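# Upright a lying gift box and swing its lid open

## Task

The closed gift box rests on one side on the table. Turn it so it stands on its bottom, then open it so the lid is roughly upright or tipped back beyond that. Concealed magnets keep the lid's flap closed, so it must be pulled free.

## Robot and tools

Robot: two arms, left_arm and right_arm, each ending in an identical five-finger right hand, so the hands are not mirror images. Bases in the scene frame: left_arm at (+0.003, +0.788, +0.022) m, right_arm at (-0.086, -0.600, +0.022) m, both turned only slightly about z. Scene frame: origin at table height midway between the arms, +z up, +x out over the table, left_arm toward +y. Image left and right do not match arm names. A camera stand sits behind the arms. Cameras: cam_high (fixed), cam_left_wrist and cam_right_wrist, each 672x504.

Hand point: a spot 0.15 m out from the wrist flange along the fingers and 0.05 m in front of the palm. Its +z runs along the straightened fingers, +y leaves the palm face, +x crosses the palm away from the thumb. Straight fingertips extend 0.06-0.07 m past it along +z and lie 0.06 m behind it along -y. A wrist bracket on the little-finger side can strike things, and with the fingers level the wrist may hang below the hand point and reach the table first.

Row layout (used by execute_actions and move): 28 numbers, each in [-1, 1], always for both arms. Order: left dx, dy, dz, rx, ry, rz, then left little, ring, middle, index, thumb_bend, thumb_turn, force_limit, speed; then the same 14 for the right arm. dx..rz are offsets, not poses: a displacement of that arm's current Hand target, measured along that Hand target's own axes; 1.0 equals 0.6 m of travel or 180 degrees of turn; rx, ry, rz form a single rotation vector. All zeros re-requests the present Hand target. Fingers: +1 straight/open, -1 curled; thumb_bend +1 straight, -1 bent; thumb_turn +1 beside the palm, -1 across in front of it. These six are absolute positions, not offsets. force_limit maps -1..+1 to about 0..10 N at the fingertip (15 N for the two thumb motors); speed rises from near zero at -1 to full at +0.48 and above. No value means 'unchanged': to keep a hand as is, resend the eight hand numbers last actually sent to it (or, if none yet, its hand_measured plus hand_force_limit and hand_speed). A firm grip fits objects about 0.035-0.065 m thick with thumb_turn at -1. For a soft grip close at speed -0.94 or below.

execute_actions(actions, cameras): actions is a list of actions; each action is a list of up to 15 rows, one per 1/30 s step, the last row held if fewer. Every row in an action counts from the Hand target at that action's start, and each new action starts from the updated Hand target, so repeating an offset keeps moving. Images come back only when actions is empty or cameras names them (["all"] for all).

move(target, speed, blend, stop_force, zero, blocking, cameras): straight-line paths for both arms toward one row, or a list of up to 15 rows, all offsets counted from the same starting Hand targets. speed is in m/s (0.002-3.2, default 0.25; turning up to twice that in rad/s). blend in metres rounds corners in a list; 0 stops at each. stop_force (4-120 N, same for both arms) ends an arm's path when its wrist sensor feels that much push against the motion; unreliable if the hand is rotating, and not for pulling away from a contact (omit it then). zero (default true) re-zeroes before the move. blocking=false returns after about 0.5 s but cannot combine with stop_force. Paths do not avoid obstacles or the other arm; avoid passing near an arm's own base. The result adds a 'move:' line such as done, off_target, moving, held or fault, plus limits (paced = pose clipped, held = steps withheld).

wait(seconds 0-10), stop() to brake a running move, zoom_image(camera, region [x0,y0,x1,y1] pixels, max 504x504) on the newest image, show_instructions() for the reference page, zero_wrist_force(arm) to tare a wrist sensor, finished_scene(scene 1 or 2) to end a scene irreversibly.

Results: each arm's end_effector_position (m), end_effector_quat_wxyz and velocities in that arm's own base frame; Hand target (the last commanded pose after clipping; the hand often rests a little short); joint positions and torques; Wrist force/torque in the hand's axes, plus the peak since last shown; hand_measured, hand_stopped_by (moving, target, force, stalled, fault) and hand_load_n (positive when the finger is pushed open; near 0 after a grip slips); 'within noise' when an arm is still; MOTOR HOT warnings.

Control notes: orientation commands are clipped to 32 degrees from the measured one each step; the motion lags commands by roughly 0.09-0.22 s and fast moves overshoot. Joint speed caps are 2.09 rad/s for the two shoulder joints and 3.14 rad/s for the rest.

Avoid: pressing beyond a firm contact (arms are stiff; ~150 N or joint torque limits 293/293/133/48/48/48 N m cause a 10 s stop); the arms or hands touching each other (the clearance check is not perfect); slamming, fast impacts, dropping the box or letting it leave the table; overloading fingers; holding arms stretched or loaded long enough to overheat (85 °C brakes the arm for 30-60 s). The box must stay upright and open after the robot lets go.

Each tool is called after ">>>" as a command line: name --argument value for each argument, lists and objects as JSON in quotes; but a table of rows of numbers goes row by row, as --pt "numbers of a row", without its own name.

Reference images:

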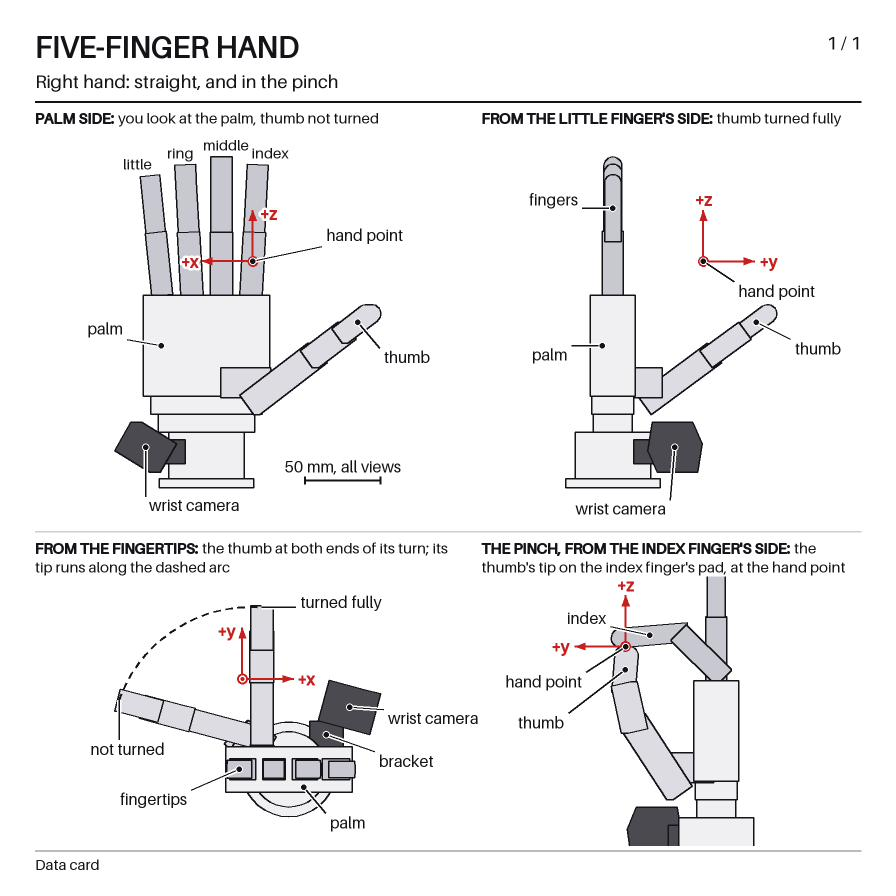

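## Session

>>> execute_actions --actions '[]'

Scene clock: 0.00 s.
left_arm: end_effector_position=(-0.2401, +0.4325, +0.6388) hand_measured=(+1.000, +1.000, +1.000, +1.000, +1.000, +1.000) hand_load_n=(+0.0, +0.0, +0.0, +0.0, +0.0, +0.0) hand_stopped_by=(target, target, target, target, target, target) hand_force_limit=0.00 hand_speed=-0.80 end_effector_quat_wxyz=(-0.043, +0.777, -0.620, -0.104) | right_arm: end_effector_position=(+0.1636, -0.5664, +0.6132) hand_measured=(+1.000, +1.000, +1.000, +1.000, +1.000, +1.000) hand_load_n=(+0.0, +0.0, +0.0, +0.0, +0.0, +0.0) hand_stopped_by=(target, target, target, target, target, target) hand_force_limit=0.00 hand_speed=-0.80 end_effector_quat_wxyz=(+0.064, +0.687, +0.724, +0.016)
Joint positions: left_arm=[1.493 -1.715 1.496 1.601 1.447 -1.861] | right_arm=[-1.772 -1.487 1.342 1.675 1.444 -1.821]
Joint velocities: within noise
Joint torques (N m): no reading
Wrist force (N): no reading
Wrist torque (N m): no reading
Wrist force, peak (N): no reading
Hand target: left_arm -0.2401, +0.4325, +0.6388; -0.043, +0.777, -0.620, -0.104 | right_arm +0.1636, -0.5664, +0.6132; +0.064, +0.687, +0.724, +0.016

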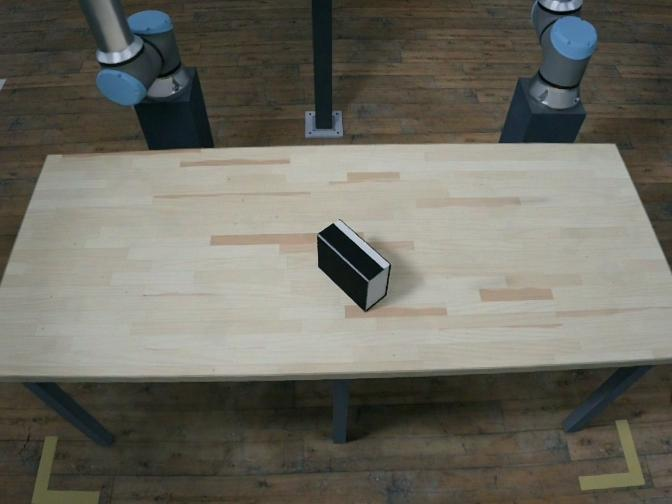

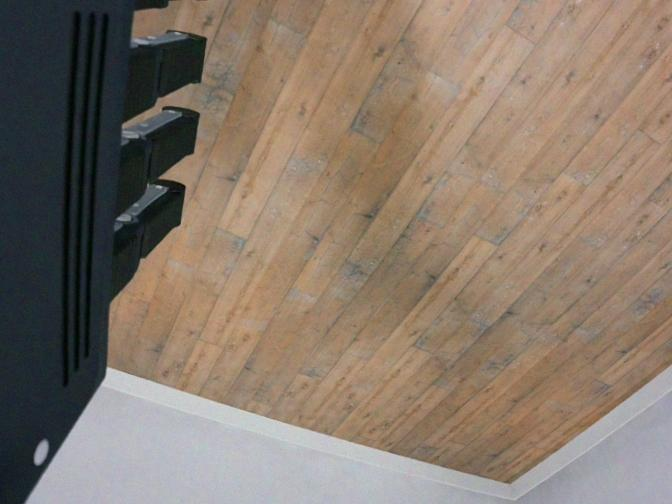

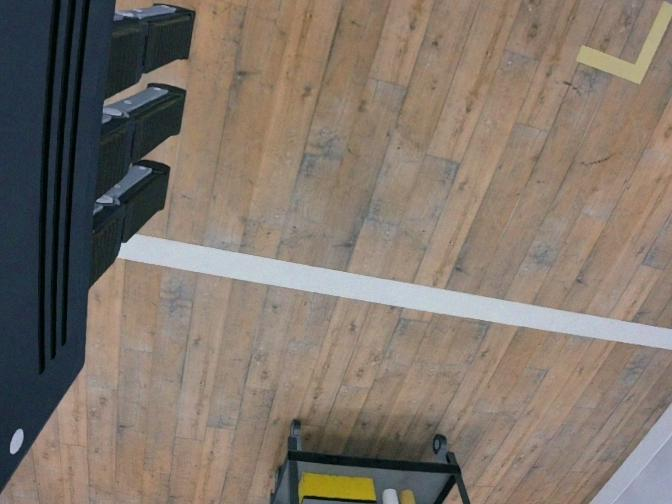

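>>> zoom_image --camera "cam_high" --region '[290, 200, 420, 330]'

Scaled by 3.877.

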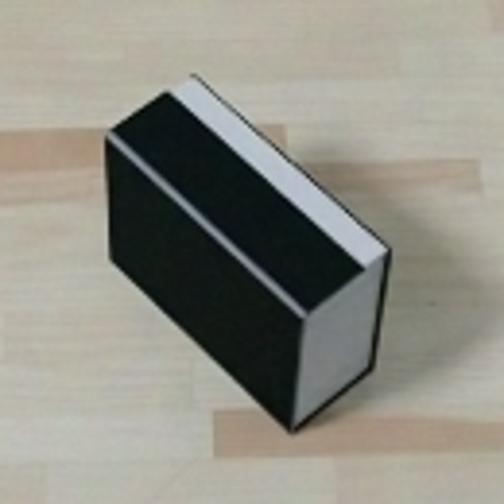

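>>> move --pt "0.273 -0.945 -0.05 0 0 0 1 1 1 1 -1 1 0.2 0 0.828 0.662 0.435 0.0355 0.0226 0 0.5 0.5 0.5 0.5 -1 1 0.2 0" --speed 0.5

>>> move --pt "0.935 -0.23 0.035 0 0 0 1 1 1 1 -1 1 0.2 0 0 0 0 0 0 -0.5 0.5 0.5 0.5 0.5 -1 1 0.2 0" --speed 0.5

>>> move --pt "0.99 -0.02 0.208 0.02 0.069 0.078 1 1 1 1 -1 1 0.2 0 0 0 0 0 0 0 0.5 0.5 0.5 0.5 -1 1 0.2 0" --speed 0.5 --cameras '["all"]'

Scene clock: 36.13 s.
left_arm: end_effector_position=(+0.3484, +0.3997, +0.5974) hand_measured=(+1.000, +1.000, +1.000, +1.000, -1.000, +1.000) hand_load_n=(+0.0, +0.0, +0.0, +0.0, +0.0, +0.0) hand_stopped_by=(target, target, target, target, target, target) hand_force_limit=0.20 hand_speed=0.00 end_effector_quat_wxyz=(-0.043, +0.777, -0.620, -0.104) | right_arm: end_effector_position=(+0.5638, -0.0663, +0.3637) hand_measured=(+0.500, +0.500, +0.500, +0.500, -1.000, +1.000) hand_load_n=(+0.0, +0.0, +0.0, +0.0, +0.0, -0.5) hand_stopped_by=(target, target, target, target, target, target) hand_force_limit=0.20 hand_speed=0.00 end_effector_quat_wxyz=(+0.000, +0.688, +0.725, +0.000)
Joint positions: left_arm=[0.323 -1.447 1.353 1.707 1.35 -3.047] | right_arm=[-0.43 -1.499 1.785 1.285 1.571 -0.482]
Joint torques (N m): left_arm=[-8.51 -34.66 -52.03 6.38 -3.29 -1.94] | right_arm=[19.09 -30.21 -40.47 7.62 2.93 2.08]
Wrist force (N): left_arm=[-0.3 0.2 -0.3] | right_arm=[0.1 -0.1 -0.5]
Wrist torque (N m): left_arm=[0.05 0.07 0.25] | right_arm=[-0.01 -0.01 -0.17]
Wrist force, peak (N): left_arm=[-0.2 1.9 0.4] | right_arm=[-1.7 -0.6 -0.8]
Hand target: left_arm +0.3485, +0.3997, +0.5974; -0.043, +0.777, -0.620, -0.104 | right_arm +0.5639, -0.0662, +0.3636; +0.000, +0.688, +0.725, +0.000
Off the commanded pose: left_arm 0.000 m, 0 deg | right_arm 0.000 m, 0 deg.
move: done

Scene clock: 38.67 s.
left_arm: end_effector_position=(+0.5980, -0.0998, +0.4481) hand_measured=(+1.000, +1.000, +1.000, +1.000, -1.000, +1.000) hand_load_n=(+0.0, +0.0, +0.0, +0.0, +0.0, +0.0) hand_stopped_by=(target, target, target, target, target, target) hand_force_limit=0.20 hand_speed=0.00 end_effector_quat_wxyz=(-0.043, +0.777, -0.620, -0.104) | right_arm: end_effector_position=(+0.5639, -0.0662, +0.3636) hand_measured=(+0.500, +0.500, +0.500, +0.500, -1.000, +1.000) hand_load_n=(+0.0, +0.0, +0.0, +0.0, +0.0, +0.0) hand_stopped_by=(target, target, target, target, target, target) hand_force_limit=0.20 hand_speed=0.00 end_effector_quat_wxyz=(+0.000, -0.026, +1.000, +0.000)
Joint positions: left_arm=[-0.485 -1.167 1.287 1.64 1.448 -3.862] | right_arm=[-0.556 -1.419 1.694 1.295 1.571 -2.178]
Joint torques (N m): left_arm=[-8.61 -57.61 -52.59 6.51 2.91 -1.79] | right_arm=[-12.09 -38.69 -41.56 7.79 -2.85 -2.01]
Wrist force (N): left_arm=[-0.2 0.7 -0.6] | right_arm=[0.0 0.0 -0.5]
Wrist torque (N m): left_arm=[0.12 0.04 0.23] | right_arm=[0.00 0.00 0.14]
Wrist force, peak (N): left_arm=[-1.7 0.8 -0.5] | right_arm=[0.2 0.3 -1.2]
Hand target: left_arm +0.5981, -0.0999, +0.4481; -0.043, +0.777, -0.620, -0.104 | right_arm +0.5639, -0.0662, +0.3636; +0.000, -0.026, +1.000, +0.000
Off the commanded pose: left_arm 0.000 m, 0 deg | right_arm 0.000 m, 0 deg.
move: done

Scene clock: 41.27 s.
left_arm: end_effector_position=(+0.7209, -0.6394, +0.1984) hand_measured=(+1.000, +1.000, +1.000, +1.000, -1.000, +1.000) hand_load_n=(+0.0, +0.0, +0.0, +0.0, +0.0, +0.0) hand_stopped_by=(target, target, target, target, target, target) hand_force_limit=0.20 hand_speed=0.00 end_effector_quat_wxyz=(+0.013, +0.700, -0.714, -0.004) | right_arm: end_effector_position=(+0.5639, -0.0662, +0.3636) hand_measured=(+0.500, +0.500, +0.500, +0.500, -1.000, +1.000) hand_load_n=(+0.0, +0.0, +0.0, +0.0, -0.5, +0.0) hand_stopped_by=(target, target, target, target, target, target) hand_force_limit=0.20 hand_speed=0.00 end_effector_quat_wxyz=(+0.000, -0.026, +1.000, +0.000)
Joint positions: left_arm=[-0.873 -0.382 0.286 1.673 1.598 -3.995] | right_arm=[-0.556 -1.419 1.694 1.295 1.571 -2.179]
Joint torques (N m): left_arm=[10.04 -106.5 -52.01 5.88 2.75 1.87] | right_arm=[-12.25 -36.15 -40.93 7.41 -2.71 -2.01]
Wrist force (N): left_arm=[-0.2 0.9 -0.8] | right_arm=[0.1 -0.1 -0.1]
Wrist torque (N m): left_arm=[0.19 0.17 -0.10] | right_arm=[-0.05 -0.04 0.14]
Wrist force, peak (N): left_arm=[-2.7 0.8 -0.7] | right_arm=[0.0 0.1 -1.3]
Hand target: left_arm +0.7210, -0.6394, +0.1984; +0.013, +0.700, -0.714, -0.005 | right_arm +0.5639, -0.0662, +0.3636; +0.000, -0.026, +1.000, +0.000
Off the commanded pose: left_arm 0.000 m, 0 deg | right_arm 0.000 m, 0 deg.
move: done

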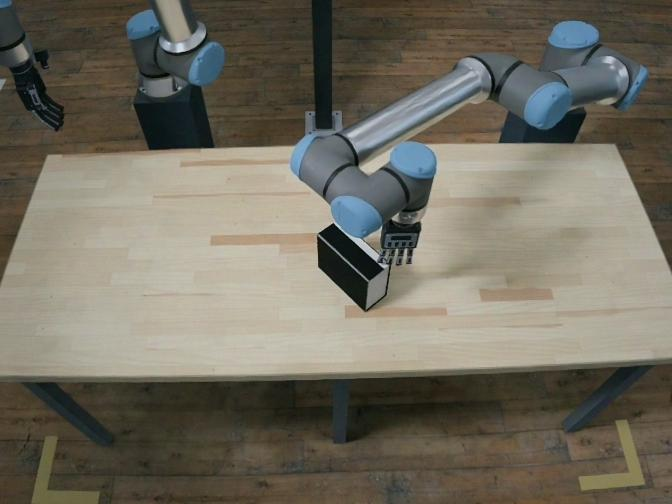

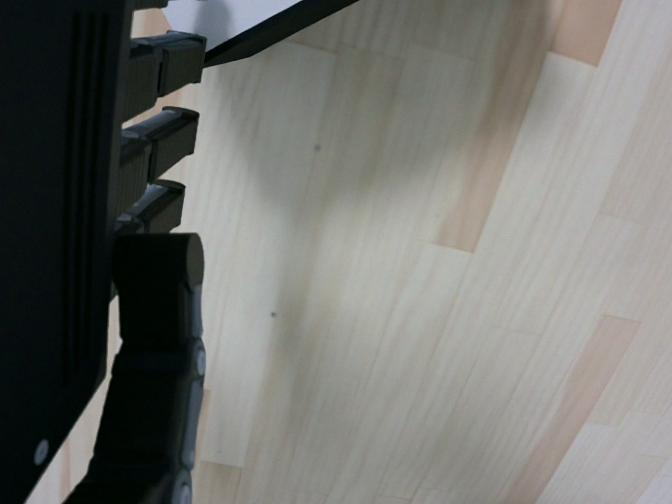

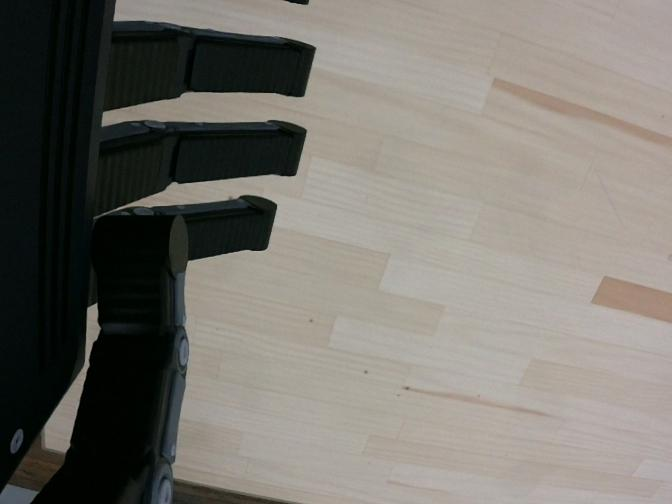

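>>> move --pt "0 -0.033 0.08 0 0 0 1 1 1 1 -1 1 0.2 0 0 0 0 0 0 0 0.5 0.5 0.5 0.5 -1 1 0.2 0" --pt "0 -0.033 0.2 0 0 0 1 1 1 1 -1 1 0.2 0 0 0 0 0 0 0 0.5 0.5 0.5 0.5 -1 1 0.2 0" --speed 0.12 --stop_force 15

>>> move --pt "0.01 0.26 0 0 0 0 1 1 1 1 -1 1 0.2 0 0 0 0 0 0 0 0.5 0.5 0.5 0.5 -1 1 0.2 0" --speed 0.12 --cameras '["all"]'

Scene clock: 48.23 s.
left_arm: end_effector_position=(+0.7225, -0.6394, +0.1942) hand_measured=(+1.000, +1.000, +1.000, +1.000, -1.000, +1.000) hand_load_n=(+0.0, -2.0, +0.0, +0.0, +0.0, +0.0) hand_stopped_by=(target, target, target, target, target, target) hand_force_limit=0.20 hand_speed=0.00 end_effector_quat_wxyz=(+0.013, +0.700, -0.714, -0.005) | right_arm: end_effector_position=(+0.5639, -0.0662, +0.3636) hand_measured=(+0.500, +0.500, +0.500, +0.500, -1.000, +1.000) hand_load_n=(+0.0, +0.5, +0.0, +0.0, +0.0, +0.0) hand_stopped_by=(target, target, target, target, target, target) hand_force_limit=0.20 hand_speed=0.00 end_effector_quat_wxyz=(+0.000, -0.026, +1.000, +0.000)
Joint positions: left_arm=[-0.872 -0.376 0.283 1.671 1.598 -3.994] | right_arm=[-0.556 -1.419 1.694 1.295 1.571 -2.179]
Joint torques (N m): left_arm=[-7.46 -130.34 -22.71 4.43 -2.77 -2.04] | right_arm=[-12.29 -38.56 -41.31 7.77 -2.78 -2.14]
Wrist force (N): left_arm=[0.3 2.3 -13.9] | right_arm=[0.3 -0.1 -0.1]
Wrist torque (N m): left_arm=[0.85 0.64 0.16] | right_arm=[-0.06 -0.06 0.15]
Wrist force, peak (N): left_arm=[-5.3 6.3 -86.3] | right_arm=[0.1 -0.6 -1.1]
Hand target: left_arm +0.7225, -0.6394, +0.1942; +0.013, +0.700, -0.714, -0.005 (not the last commanded pose) | right_arm +0.5639, -0.0662, +0.3636; +0.000, -0.026, +1.000, +0.000
Off the commanded pose: left_arm 0.117 m, 0 deg | right_arm 0.000 m, 0 deg.
move: contact (left_arm); path passed 0 of 2 targets

Scene clock: 50.23 s.
left_arm: end_effector_position=(+0.5667, -0.6424, +0.1981) hand_measured=(+1.000, +1.000, +1.000, +1.000, -1.000, +1.000) hand_load_n=(+0.0, +0.0, +0.0, +0.0, +0.0, +0.0) hand_stopped_by=(target, target, target, target, target, target) hand_force_limit=0.20 hand_speed=0.00 end_effector_quat_wxyz=(+0.013, +0.700, -0.714, -0.005) | right_arm: end_effector_position=(+0.5639, -0.0662, +0.3636) hand_measured=(+0.500, +0.500, +0.500, +0.500, -1.000, +1.000) hand_load_n=(+0.0, +0.5, +0.0, +0.0, +0.0, +0.0) hand_stopped_by=(target, target, target, target, target, target) hand_force_limit=0.20 hand_speed=0.00 end_effector_quat_wxyz=(+0.000, -0.026, +1.000, +0.000)
Joint positions: left_arm=[-1.005 -0.707 0.909 1.372 1.599 -4.127] | right_arm=[-0.556 -1.419 1.694 1.295 1.571 -2.179]
Joint torques (N m): left_arm=[-7.02 -131.82 -25.13 1.92 -2.86 -1.44] | right_arm=[-13.52 -36.98 -40.88 7.6 -2.8 -1.67]
Wrist force (N): left_arm=[0.2 0.3 -0.4] | right_arm=[0.1 0.0 -0.5]
Wrist torque (N m): left_arm=[0.10 0.07 0.23] | right_arm=[-0.03 -0.02 0.14]
Wrist force, peak (N): left_arm=[0.2 2.3 -13.8] | right_arm=[-0.3 0.1 -1.1]
Hand target: left_arm +0.5665, -0.6424, +0.1981; +0.013, +0.700, -0.714, -0.005 | right_arm +0.5639, -0.0662, +0.3636; +0.000, -0.026, +1.000, +0.000
Off the commanded pose: left_arm 0.000 m, 0 deg | right_arm 0.000 m, 0 deg.
move: done

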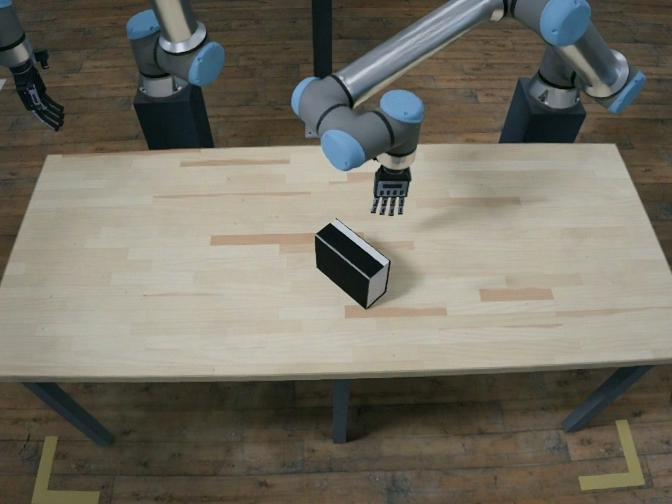

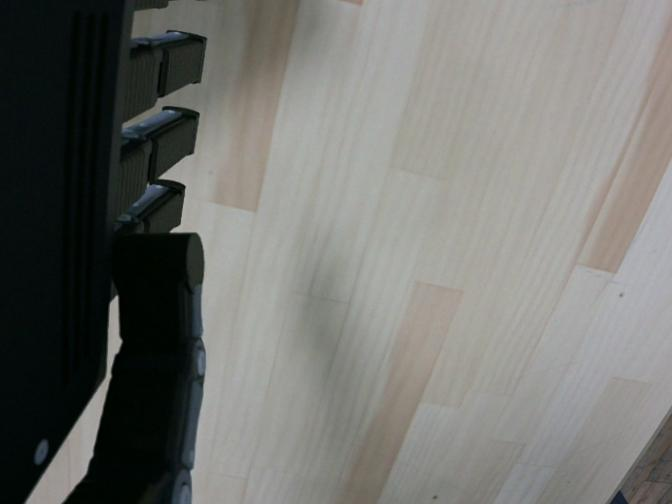

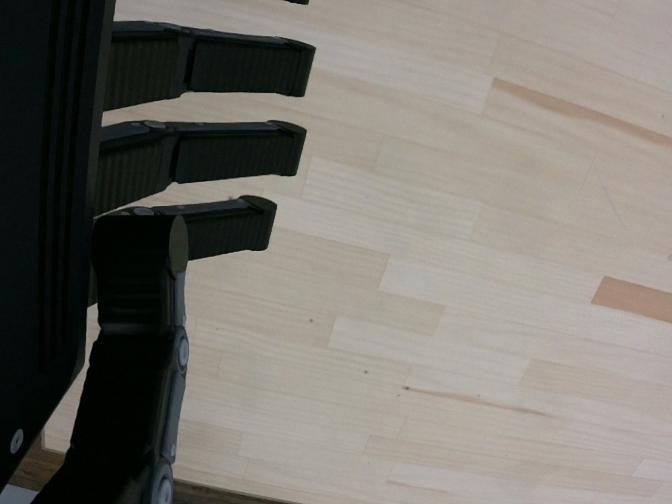

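>>> move --pt "-0.05 0 -0.06 0 0 0 1 1 1 1 -1 1 0.2 0 0 0 0 0 0 0 0.5 0.5 0.5 0.5 -1 1 0.2 0" --pt "-0.05 -0.317 -0.06 0 0 0 1 1 1 1 -1 1 0.2 0 0 0 0 0 0 0 0.5 0.5 0.5 0.5 -1 1 0.2 0" --speed 0.3 --cameras '["cam_high","cam_left_wrist"]'

Scene clock: 55.57 s.
left_arm: end_effector_position=(+0.7563, -0.6143, +0.2284) hand_measured=(+1.000, +1.000, +1.000, +1.000, -1.000, +1.000) hand_load_n=(-0.5, +0.0, +0.0, +0.0, +0.0, +0.0) hand_stopped_by=(target, target, target, target, target, target) hand_force_limit=0.20 hand_speed=0.00 end_effector_quat_wxyz=(+0.011, +0.701, -0.713, +0.012) | right_arm: end_effector_position=(+0.5639, -0.0662, +0.3636) hand_measured=(+0.500, +0.500, +0.500, +0.500, -1.000, +1.000) hand_load_n=(+0.0, +0.0, +0.0, +0.5, +0.0, +0.0) hand_stopped_by=(target, target, target, target, target, target) hand_force_limit=0.20 hand_speed=0.00 end_effector_quat_wxyz=(+0.000, -0.026, +1.000, +0.000)
Joint positions: left_arm=[-0.832 -0.29 0.035 1.801 1.592 -3.957] | right_arm=[-0.556 -1.419 1.694 1.295 1.571 -2.179]
Joint torques (N m): left_arm=[7.47 -110.02 -50.15 6.57 -2.97 -1.84] | right_arm=[-10.54 -38.41 -40.73 7.68 -2.77 -1.77]
Wrist force (N): left_arm=[0.4 0.5 -0.3] | right_arm=[0.0 -0.2 -0.3]
Wrist torque (N m): left_arm=[0.06 0.05 -0.08] | right_arm=[-0.05 -0.03 0.14]
Wrist force, peak (N): left_arm=[0.1 2.2 -0.4] | right_arm=[-0.2 -0.3 -1.2]
Hand target: left_arm +0.7581, -0.6156, +0.2290; +0.013, +0.700, -0.714, -0.005 | right_arm +0.5639, -0.0662, +0.3636; +0.000, -0.026, +1.000, +0.000
Off the commanded pose: left_arm 0.002 m, 2 deg | right_arm 0.000 m, 0 deg.
elbow stopped short (left arm): the move would have taken joint 3 (elbow) straighter than the controller allows.
move: done
Images, in order (width x height): cam_high 672x504, cam_left_wrist 672x504.

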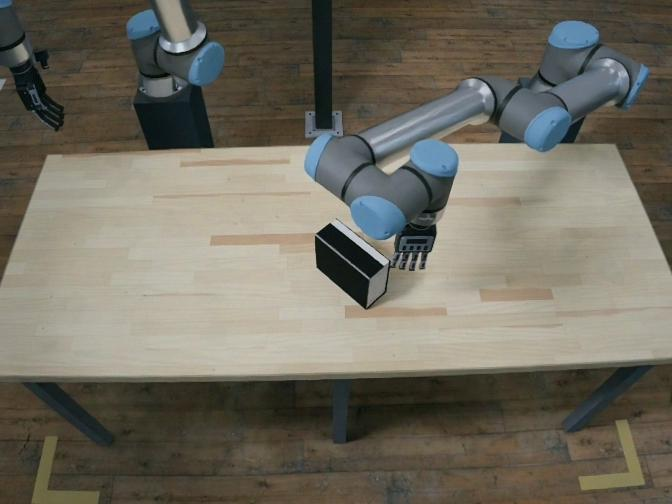

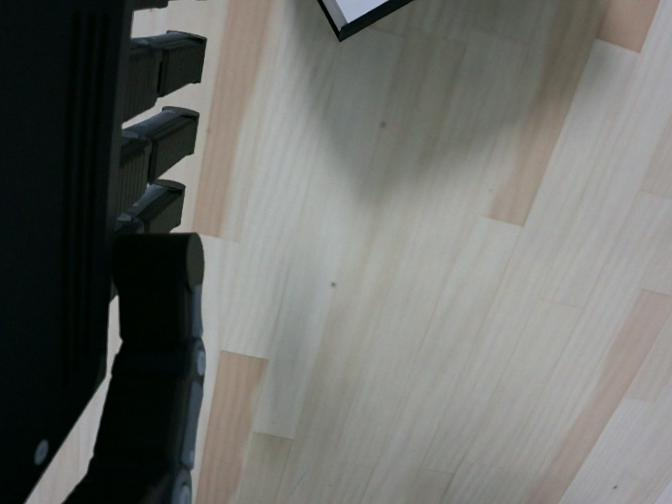

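>>> move --pt "0.01 -0.01 0.25 0 0 0 1 1 1 1 -1 1 0.2 0 0 0 0 0 0 0 0.5 0.5 0.5 0.5 -1 1 0.2 0" --speed 0.2 --stop_force 20

>>> move --pt "0.06 0.02 0 0 0 0 1 1 1 1 -1 1 0.2 0 0 0 0 0 0 0 0.5 0.5 0.5 0.5 -1 1 0.2 0" --pt "0.08 0.29 0 0 0 0 1 1 1 1 -1 1 0.2 0 0 0 0 0 0 0 0.5 0.5 0.5 0.5 -1 1 0.2 0" --speed 0.12 --cameras '["cam_high","cam_left_wrist"]'

Scene clock: 62.13 s.
left_arm: end_effector_position=(+0.7602, -0.6236, +0.0790) hand_measured=(+1.000, +1.000, +1.000, +1.000, -1.000, +1.000) hand_load_n=(+0.0, +0.0, +0.0, +0.0, +0.0, +0.0) hand_stopped_by=(target, target, target, target, target, target) hand_force_limit=0.20 hand_speed=0.00 end_effector_quat_wxyz=(+0.013, +0.700, -0.714, -0.005) | right_arm: end_effector_position=(+0.5639, -0.0662, +0.3636) hand_measured=(+0.500, +0.500, +0.500, +0.500, -1.000, +1.000) hand_load_n=(+0.5, +0.0, +0.5, +0.0, +0.0, +0.0) hand_stopped_by=(target, target, target, target, target, target) hand_force_limit=0.20 hand_speed=0.00 end_effector_quat_wxyz=(+0.000, -0.026, +1.000, +0.000)
Joint positions: left_arm=[-0.834 -0.292 0.314 1.556 1.598 -3.957] | right_arm=[-0.556 -1.419 1.694 1.295 1.571 -2.179]
Joint torques (N m): left_arm=[-9.11 -113.06 -26.24 2.13 -0.3 -2.13] | right_arm=[-12.55 -37.05 -40.05 7.81 -2.58 -1.83]
Wrist force (N): left_arm=[0.2 0.3 -0.5] | right_arm=[-0.2 0.1 -0.4]
Wrist torque (N m): left_arm=[0.04 0.10 0.22] | right_arm=[0.00 0.01 0.13]
Wrist force, peak (N): left_arm=[0.7 0.7 -2.0] | right_arm=[0.1 0.3 -1.2]
Hand target: left_arm +0.7602, -0.6236, +0.0790; +0.013, +0.700, -0.714, -0.005 | right_arm +0.5639, -0.0662, +0.3636; +0.000, -0.026, +1.000, +0.000
Off the commanded pose: left_arm 0.000 m, 0 deg | right_arm 0.000 m, 0 deg.
move: done

Scene clock: 65.10 s.
left_arm: end_effector_position=(+0.5855, -0.6682, +0.0839) hand_measured=(+1.000, +1.000, +1.000, +1.000, -1.000, +1.000) hand_load_n=(+0.0, +0.0, +0.0, +0.0, +0.0, +0.0) hand_stopped_by=(target, target, target, target, target, target) hand_force_limit=0.20 hand_speed=0.00 end_effector_quat_wxyz=(+0.013, +0.700, -0.714, -0.005) | right_arm: end_effector_position=(+0.5639, -0.0662, +0.3636) hand_measured=(+0.500, +0.500, +0.500, +0.500, -1.000, +1.000) hand_load_n=(-0.5, +0.0, +0.0, +0.0, +0.0, +0.0) hand_stopped_by=(target, target, target, target, target, target) hand_force_limit=0.20 hand_speed=0.00 end_effector_quat_wxyz=(+0.000, -0.026, +1.000, +0.000)
Joint positions: left_arm=[-1.002 -0.582 0.881 1.276 1.599 -4.125] | right_arm=[-0.556 -1.419 1.694 1.295 1.571 -2.179]
Joint torques (N m): left_arm=[-8.74 -136.67 -24.29 1.5 -2.81 -1.74] | right_arm=[-10.95 -38.53 -40.44 7.65 -2.92 -1.7]
Wrist force (N): left_arm=[-0.9 -0.1 -0.2] | right_arm=[0.0 -0.3 -0.5]
Wrist torque (N m): left_arm=[0.01 0.18 0.13] | right_arm=[-0.06 -0.01 0.13]
Wrist force, peak (N): left_arm=[-0.5 -1.3 0.0] | right_arm=[0.0 0.5 -1.2]
Hand target: left_arm +0.5854, -0.6682, +0.0839; +0.013, +0.700, -0.714, -0.005 | right_arm +0.5639, -0.0662, +0.3636; +0.000, -0.026, +1.000, +0.000
Off the commanded pose: left_arm 0.000 m, 0 deg | right_arm 0.000 m, 0 deg.
move: done
Images, in order (width x height): cam_high 672x504, cam_left_wrist 672x504.

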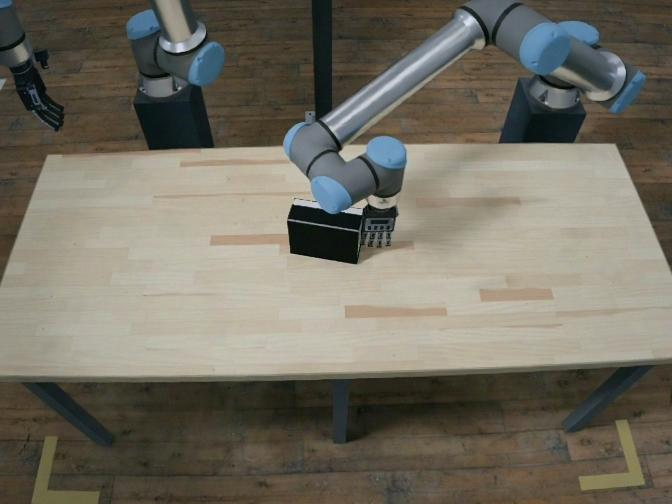

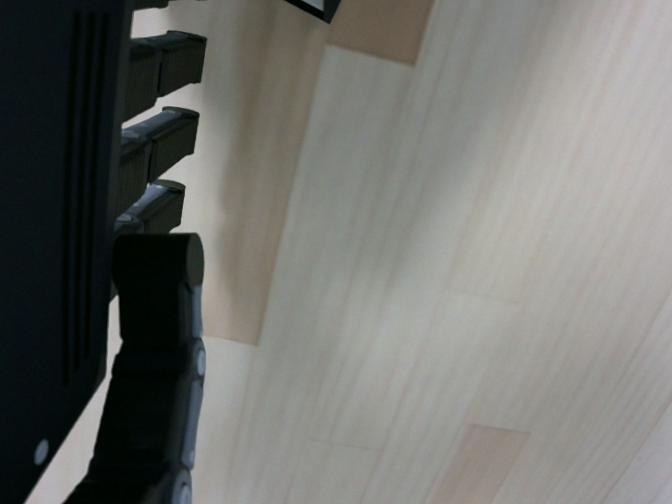

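>>> move --pt "-0.03 -0.05 -0.227 0 0 0 1 1 0.5 0.5 -1 1 0.2 0 -0.21 0.7 0.2 0 0 0.0456 1 1 0.5 0.5 -1 1 0.2 0" --pt "0.092 -0.022 -0.227 0 0 -0.4417 1 1 0.5 0.5 -1 1 0.2 0 -0.21 0.888 0.27 0 0 0.0456 1 1 0.5 0.5 -1 1 0.2 0" --speed 0.4 --cameras '["all"]'

Scene clock: 88.17 s.
left_arm: end_effector_position=(+0.6009, -0.7220, +0.2204) hand_measured=(+1.000, +1.000, +0.500, +0.500, -1.000, +1.000) hand_load_n=(+0.0, +0.0, +0.0, +0.0, +0.0, +0.0) hand_stopped_by=(target, target, target, target, target, target) hand_force_limit=0.20 hand_speed=0.00 end_effector_quat_wxyz=(+0.007, +0.995, -0.101, -0.012) | right_arm: end_effector_position=(+0.6621, +0.4724, +0.2016) hand_measured=(+1.000, +1.000, +0.500, +0.500, -1.000, +1.000) hand_load_n=(+0.0, +0.0, +0.0, +0.5, +0.0, +0.0) hand_stopped_by=(target, target, target, target, target, target) hand_force_limit=0.20 hand_speed=0.00 end_effector_quat_wxyz=(+0.000, +0.046, +0.999, +0.000)
Joint positions: left_arm=[-0.986 -0.698 0.854 1.418 1.598 -5.495] | right_arm=[0.352 -1.008 1.422 1.156 1.571 -1.128]
Joint torques (N m): left_arm=[-7.75 -132.38 -25.1 2.07 -2.7 -2.41] | right_arm=[17.35 -66.66 -38.91 2.51 2.75 2.16]
Wrist force (N): left_arm=[0.1 0.7 -0.7] | right_arm=[-0.2 -0.2 -0.4]
Wrist torque (N m): left_arm=[0.19 0.10 0.25] | right_arm=[-0.04 0.07 -0.21]
Wrist force, peak (N): left_arm=[-0.3 0.7 -1.4] | right_arm=[0.4 -1.9 -1.1]
Hand target: left_arm +0.6009, -0.7220, +0.2204; +0.007, +0.995, -0.101, -0.012 | right_arm +0.6621, +0.4724, +0.2016; +0.000, +0.046, +0.999, +0.000
Off the commanded pose: left_arm 0.000 m, 0 deg | right_arm 0.000 m, 0 deg.
move: done

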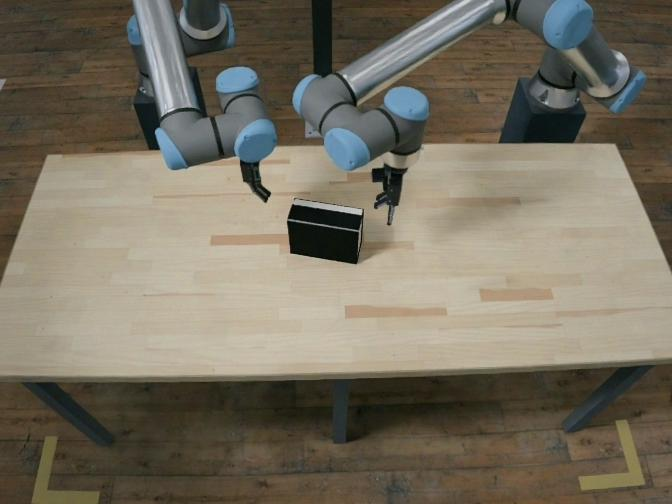

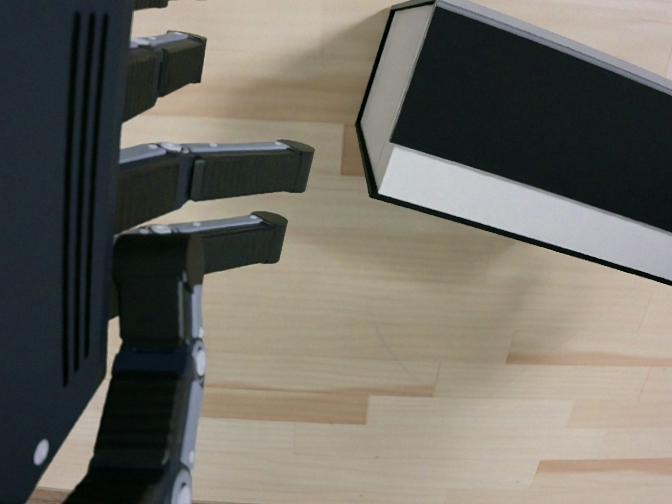

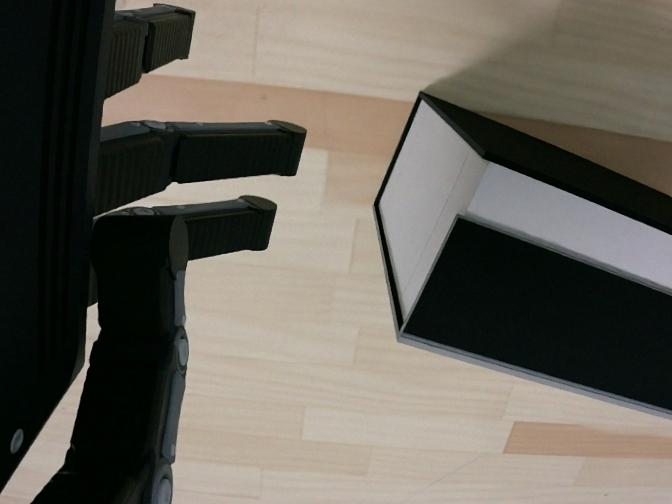

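>>> move --pt "0.03 0 0.209 0 0 0 1 1 0.5 0.5 -1 1 0.2 0 -0.03 0 0.178 0 0 0 1 1 0.5 0.5 -1 1 0.2 0" --stop_force 15 --speed 0.15 --cameras '["all"]'

>>> zoom_image --camera "cam_high" --region '[250, 170, 410, 290]'

Scene clock: 102.97 s.
left_arm: end_effector_position=(+0.6154, -0.7271, +0.0947) hand_measured=(+1.000, +1.000, +0.500, +0.500, -1.000, +1.000) hand_load_n=(+0.0, +0.0, +0.0, +0.0, +0.0, +0.0) hand_stopped_by=(target, target, target, target, target, target) hand_force_limit=0.20 hand_speed=0.00 end_effector_quat_wxyz=(+0.007, +0.995, -0.101, -0.012) | right_arm: end_effector_position=(+0.6801, +0.4707, +0.0948) hand_measured=(+1.000, +1.000, +0.500, +0.500, -1.000, +1.000) hand_load_n=(+0.0, +0.0, +0.0, +0.0, +0.0, +0.0) hand_stopped_by=(target, target, target, target, target, target) hand_force_limit=0.20 hand_speed=0.00 end_effector_quat_wxyz=(+0.000, +0.046, +0.999, +0.000)
Joint positions: left_arm=[-0.976 -0.608 0.913 1.27 1.598 -5.486] | right_arm=[0.342 -0.905 1.458 1.017 1.571 -1.138]
Joint torques (N m): left_arm=[12.73 -96.23 -39.14 1.96 -0.46 1.79] | right_arm=[-12.15 -70.65 -23.34 0.89 -2.31 -1.71]
Wrist force (N): left_arm=[0.4 0.3 -0.5] | right_arm=[-0.6 0.4 -0.6]
Wrist torque (N m): left_arm=[0.11 0.07 -0.08] | right_arm=[0.07 0.14 0.14]
Wrist force, peak (N): left_arm=[0.1 0.4 -1.8] | right_arm=[0.0 0.3 -1.8]
Hand target: left_arm +0.6154, -0.7271, +0.0947; +0.007, +0.995, -0.101, -0.012 | right_arm +0.6801, +0.4707, +0.0948; +0.000, +0.046, +0.999, +0.000
Off the commanded pose: left_arm 0.000 m, 0 deg | right_arm 0.000 m, 0 deg.
move: done

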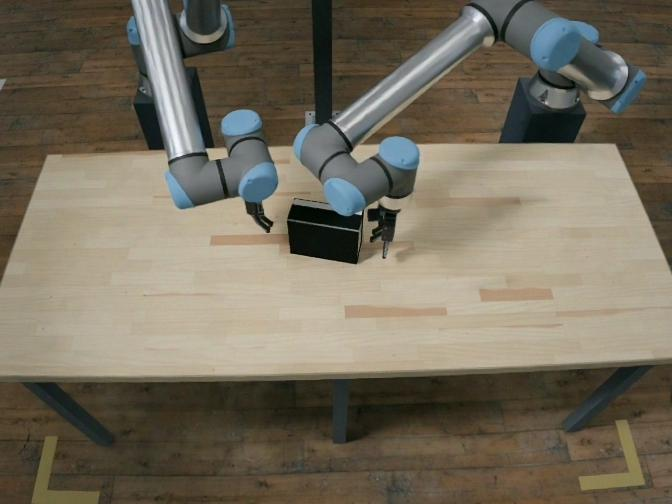

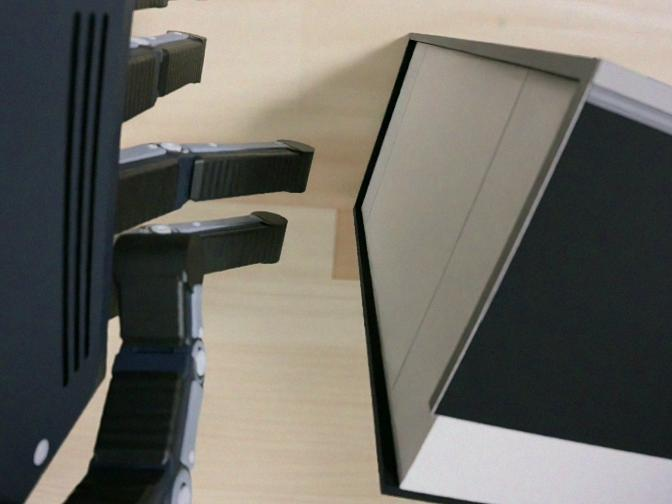

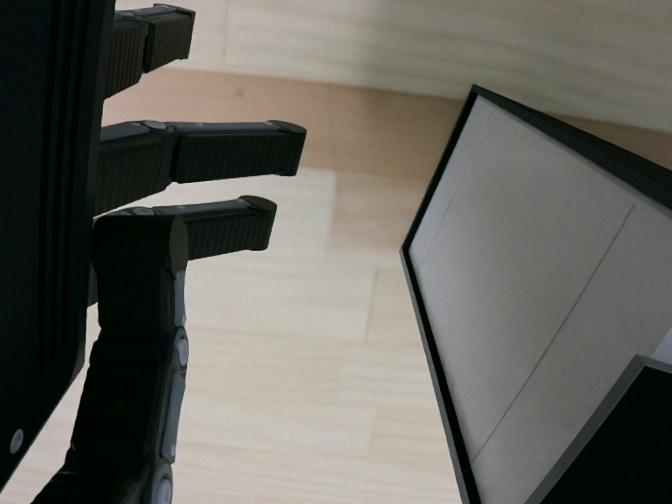

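Scaled by 3.150.

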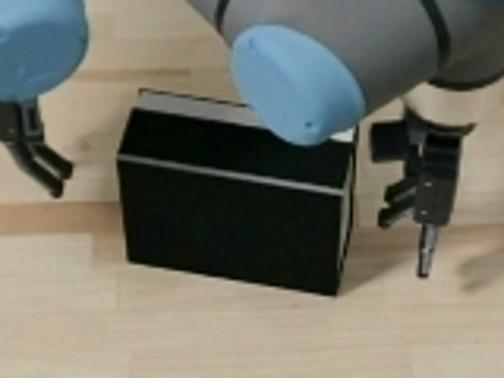

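>>> move --pt "0.012 0.12 0 0 0 0 1 1 0.5 0.5 -1 1 0.2 0 0 0.12 0 0 0 0 1 1 0.5 0.5 -1 1 0.2 0" --stop_force 9 --speed 0.04 --cameras '["cam_high"]'

>>> zoom_image --camera "cam_high" --region '[250, 170, 410, 290]'

Scene clock: 109.53 s.
left_arm: end_effector_position=(+0.6132, -0.7478, +0.0950) hand_measured=(+1.000, +1.000, +0.500, +0.500, -1.000, +1.000) hand_load_n=(+0.0, +0.0, +0.0, +0.0, +0.0, +0.0) hand_stopped_by=(target, target, target, target, target, target) hand_force_limit=0.20 hand_speed=0.00 end_effector_quat_wxyz=(+0.007, +0.995, -0.101, -0.012) | right_arm: end_effector_position=(+0.6818, +0.4900, +0.0948) hand_measured=(+1.000, +1.000, +0.500, +0.500, -1.000, +1.000) hand_load_n=(-0.5, +0.0, +0.0, +0.0, +0.0, +0.0) hand_stopped_by=(target, target, target, target, target, target) hand_force_limit=0.20 hand_speed=0.00 end_effector_quat_wxyz=(+0.000, +0.045, +0.999, +0.000)
Joint positions: left_arm=[-0.99 -0.582 0.861 1.295 1.598 -5.5] | right_arm=[0.365 -0.887 1.427 1.03 1.571 -1.115]
Joint torques (N m): left_arm=[12.5 -136.54 -24.02 2.13 1.57 1.66] | right_arm=[-12 -89.97 -24.09 1.07 -1 -1.91]
Wrist force (N): left_arm=[0.1 0.3 -0.6] | right_arm=[-0.2 0.4 -0.6]
Wrist torque (N m): left_arm=[0.07 0.11 0.01] | right_arm=[0.07 0.08 0.15]
Wrist force, peak (N): left_arm=[0.6 1.7 -0.3] | right_arm=[-0.1 1.5 -0.7]
Hand target: left_arm +0.6132, -0.7478, +0.0950; +0.007, +0.995, -0.101, -0.012 (not the last commanded pose) | right_arm +0.6818, +0.4900, +0.0948; +0.000, +0.045, +0.999, +0.000 (not the last commanded pose)
Off the commanded pose: left_arm 0.052 m, 0 deg | right_arm 0.053 m, 0 deg.
move: held (left_arm, right_arm; a check stopped the path); limits=held
pose unreachable (left arm): on one or more control steps of this call, first in action 0 (counted from 0), this arm could not follow its commanded pose, so it was not sent that pose on those steps. It may still have moved: this result reports where it is.
cause: moving toward the commanded pose would bring a part of the arm too close to another arm (a part of this arm just beyond joint 3 (elbow) and a part of the right arm just beyond its joint 4 (wrist 1), at the place that arm was heading or pushing toward when its own hold began).
pose unreachable (right arm): on one or more control steps of this call, first in action 0 (counted from 0), this arm could not follow its commanded pose, so it was not sent that pose on those steps. It may still have moved: this result reports where it is.
cause: moving toward the commanded pose would bring a part of the arm too close to another arm (a part of this arm just beyond joint 4 (wrist 1) and a part of the left arm just beyond its joint 3 (elbow), along the way the arms are being sent, or toward where that arm still pushes).
Images, in order (width x height): cam_high 672x504.

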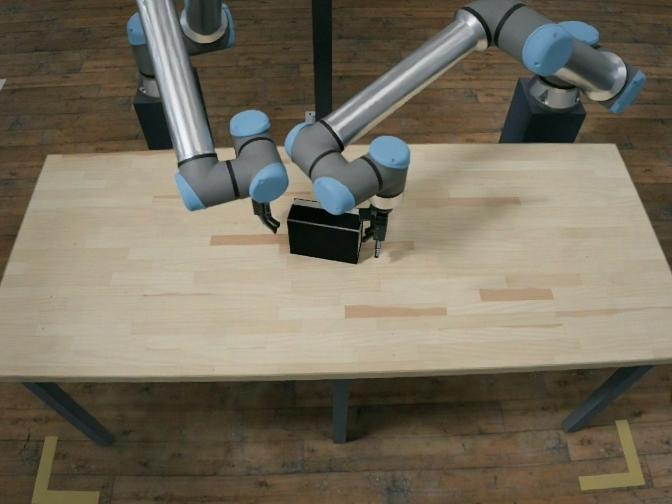

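Scaled by 3.150.

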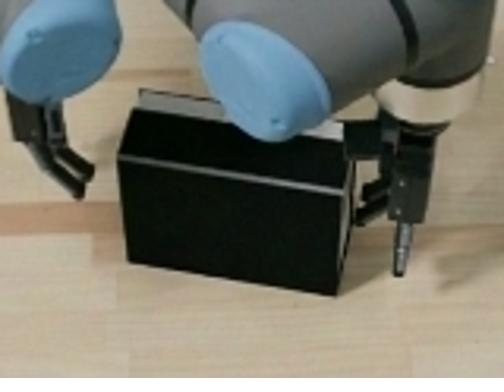

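>>> move --pt "0.04 -0.2 -0.14 0 0 0.456 -1 -1 -1 1 1 0.5 0.2 0 0 -0.08 -0.12 0 0 0 1 1 1 1 -1 1 0.2 0" --pt "0.04 -0.2 -0.14 0 0 0.456 -1 -1 -1 1 1 0.5 0.2 0 0 -0.08 -0.27 0 0 0 1 1 1 1 -1 1 0.2 0" --speed 0.3

>>> move --pt "0 0 0 0 0.389 0 -1 -1 -1 1 1 0.5 0.2 0 0.14 0.25 0 0 0 0.455 1 1 1 1 -1 1 0.2 0" --speed 0.3 --cameras '["cam_high"]'

Scene clock: 131.37 s.
left_arm: end_effector_position=(+0.6629, -0.6340, +0.1764) hand_measured=(-1.000, -1.000, -1.000, +1.000, +1.000, +0.500) hand_load_n=(+0.0, +0.0, +0.0, -0.5, +0.0, +0.0) hand_stopped_by=(target, target, target, target, target, target) hand_force_limit=0.20 hand_speed=0.00 end_effector_quat_wxyz=(+0.013, +0.684, -0.729, -0.004) | right_arm: end_effector_position=(+0.6773, +0.4422, +0.2566) hand_measured=(+1.000, +1.000, +1.000, +1.000, -1.000, +1.000) hand_load_n=(+0.0, +0.0, +0.0, +0.0, +0.0, +0.0) hand_stopped_by=(target, target, target, target, target, target) hand_force_limit=0.20 hand_speed=0.00 end_effector_quat_wxyz=(+0.000, +0.046, +0.999, +0.000)
Joint positions: left_arm=[-0.918 -0.551 0.656 1.471 1.598 -3.996] | right_arm=[0.306 -1.046 1.38 1.236 1.571 -1.174]
Joint torques (N m): left_arm=[12.41 -138.41 -51.16 6.14 3.01 1.92] | right_arm=[6.41 -82.41 -40.09 7.38 3.07 -1.65]
Wrist force (N): left_arm=[-0.2 0.6 0.2] | right_arm=[0.3 0.3 -0.4]
Wrist torque (N m): left_arm=[0.10 0.13 -0.14] | right_arm=[0.05 -0.01 0.14]
Wrist force, peak (N): left_arm=[0.1 -2.2 1.2] | right_arm=[-0.7 0.5 -2.3]
Hand target: left_arm +0.6629, -0.6340, +0.1764; +0.013, +0.684, -0.729, -0.004 | right_arm +0.6773, +0.4422, +0.2568; +0.000, +0.045, +0.999, +0.000
Off the commanded pose: left_arm 0.000 m, 0 deg | right_arm 0.000 m, 0 deg.
move: done

Scene clock: 134.73 s.
left_arm: end_effector_position=(+0.6629, -0.6340, +0.1764) hand_measured=(-1.000, -1.000, -1.000, +1.000, +1.000, +0.500) hand_load_n=(+0.0, +0.5, +0.0, +0.0, +0.0, +0.5) hand_stopped_by=(target, target, target, target, target, target) hand_force_limit=0.20 hand_speed=0.00 end_effector_quat_wxyz=(+0.429, +0.563, -0.590, +0.389) | right_arm: end_effector_position=(+0.6073, +0.5992, +0.2568) hand_measured=(+1.000, +1.000, +1.000, +1.000, -1.000, +1.000) hand_load_n=(+0.0, +0.0, +0.0, +0.0, +0.0, +0.0) hand_stopped_by=(target, target, target, target, target, target) hand_force_limit=0.20 hand_speed=0.00 end_effector_quat_wxyz=(+0.000, +0.689, +0.725, +0.000)
Joint positions: left_arm=[-0.7 -0.905 1.392 0.048 2.442 -4.312] | right_arm=[0.644 -0.906 1.152 1.325 1.571 0.593]
Joint torques (N m): left_arm=[13.11 -115.67 -23.73 -1.1 3.66 -1.92] | right_arm=[16.57 -73.95 -41.7 7.48 3.06 1.91]
Wrist force (N): left_arm=[2.2 0.5 0.6] | right_arm=[-0.3 0.5 -0.5]
Wrist torque (N m): left_arm=[0.28 0.14 0.08] | right_arm=[0.10 0.10 -0.19]
Wrist force, peak (N): left_arm=[3.2 0.8 0.7] | right_arm=[0.1 0.7 -1.2]
Hand target: left_arm +0.6629, -0.6340, +0.1764; +0.429, +0.563, -0.590, +0.389 | right_arm +0.6073, +0.5993, +0.2568; +0.000, +0.689, +0.725, +0.000
Off the commanded pose: left_arm 0.000 m, 0 deg | right_arm 0.000 m, 0 deg.
move: done
Images, in order (width x height): cam_high 672x504.

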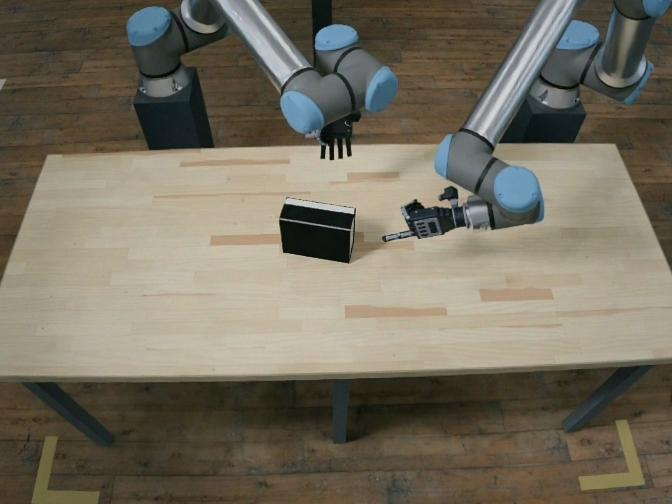

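>>> move --pt "-0.087 0 0.032 0 0 0 -1 -1 -1 1 1 0.5 0.2 0 -0.117 0 0.3 0 0 0 1 1 1 1 -1 1 0.2 0" --pt "-0.024 0 0.203 0 0 0 -1 -1 -1 1 1 0.5 0.2 0 -0.117 0 0.3 0 0 0 1 1 1 1 -1 1 0.2 0" --speed 0.2 --cameras '["all"]'

>>> zoom_image --camera "cam_high" --region '[250, 150, 410, 290]'

Scene clock: 144.97 s.
left_arm: end_effector_position=(+0.6545, -0.7438, +0.1228) hand_measured=(-1.000, -1.000, -1.000, +1.000, +1.000, +0.500) hand_load_n=(+0.0, +0.0, +0.0, +0.0, +0.0, +0.0) hand_stopped_by=(target, target, target, target, target, target) hand_force_limit=0.20 hand_speed=0.00 end_effector_quat_wxyz=(+0.429, +0.563, -0.590, +0.389) | right_arm: end_effector_position=(+0.6109, +0.5291, +0.0768) hand_measured=(+1.000, +1.000, +1.000, +1.000, -1.000, +1.000) hand_load_n=(+0.0, +0.0, +0.0, +0.0, +0.0, +0.0) hand_stopped_by=(target, target, target, target, target, target) hand_force_limit=0.20 hand_speed=0.00 end_effector_quat_wxyz=(+0.000, +0.689, +0.725, +0.000)
Joint positions: left_arm=[-0.801 -0.798 1.299 -0.02 2.353 -4.385] | right_arm=[0.568 -0.865 1.423 1.012 1.571 0.518]
Joint torques (N m): left_arm=[-8 -85.64 -50.83 2.75 -2.34 -2.53] | right_arm=[-11.95 -72.31 -24.14 0.88 -2.81 -1.74]
Wrist force (N): left_arm=[2.8 0.6 1.0] | right_arm=[-0.3 0.6 -0.7]
Wrist torque (N m): left_arm=[0.25 0.03 0.09] | right_arm=[0.11 0.08 0.14]
Wrist force, peak (N): left_arm=[3.1 0.3 2.0] | right_arm=[0.6 0.0 -1.4]
Hand target: left_arm +0.6545, -0.7440, +0.1228; +0.429, +0.563, -0.590, +0.389 | right_arm +0.6109, +0.5291, +0.0768; +0.000, +0.689, +0.725, +0.000
Off the commanded pose: left_arm 0.000 m, 0 deg | right_arm 0.000 m, 0 deg.
move: done

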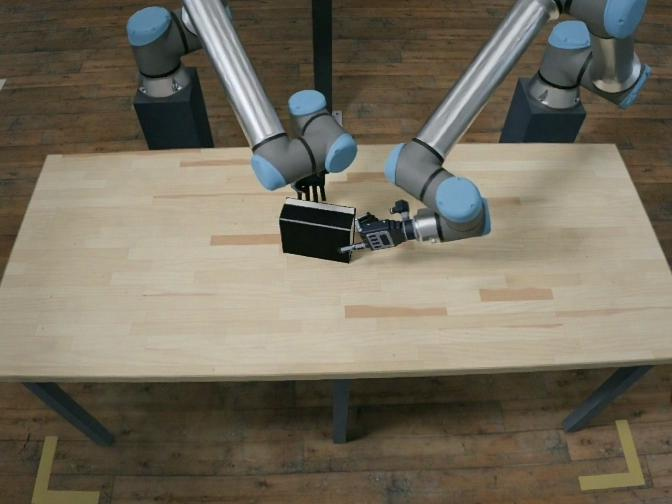

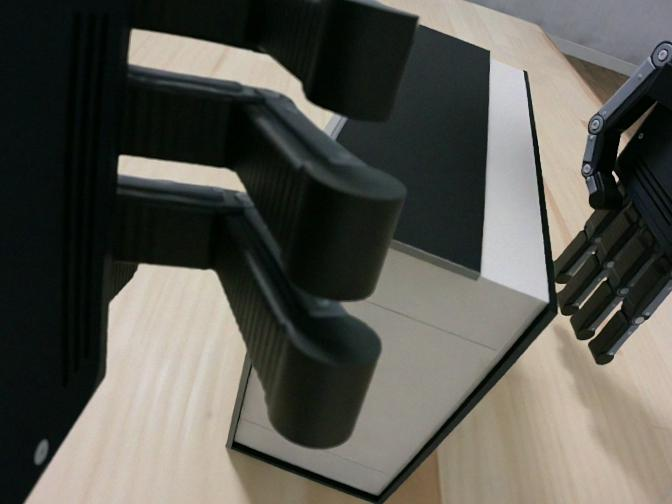

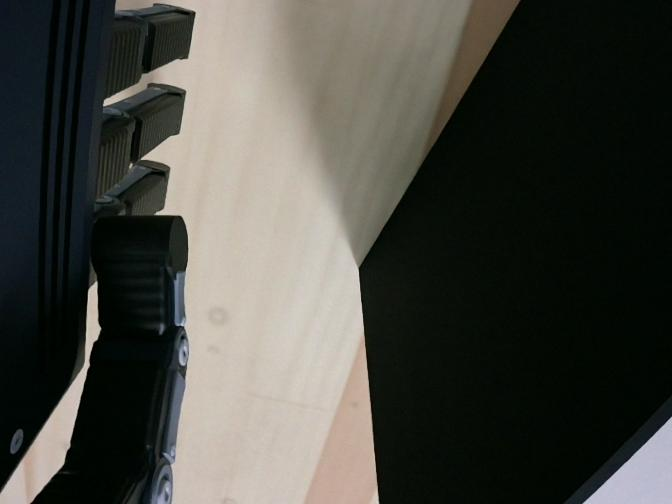

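Scaled by 3.150.

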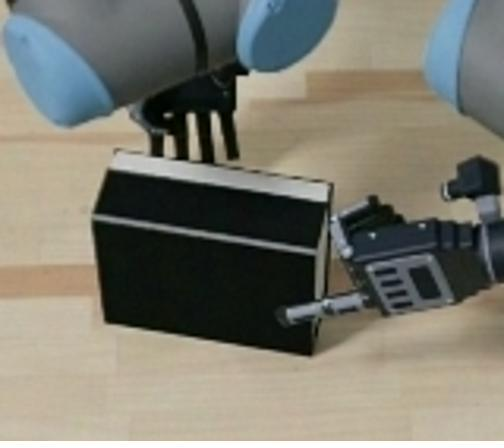

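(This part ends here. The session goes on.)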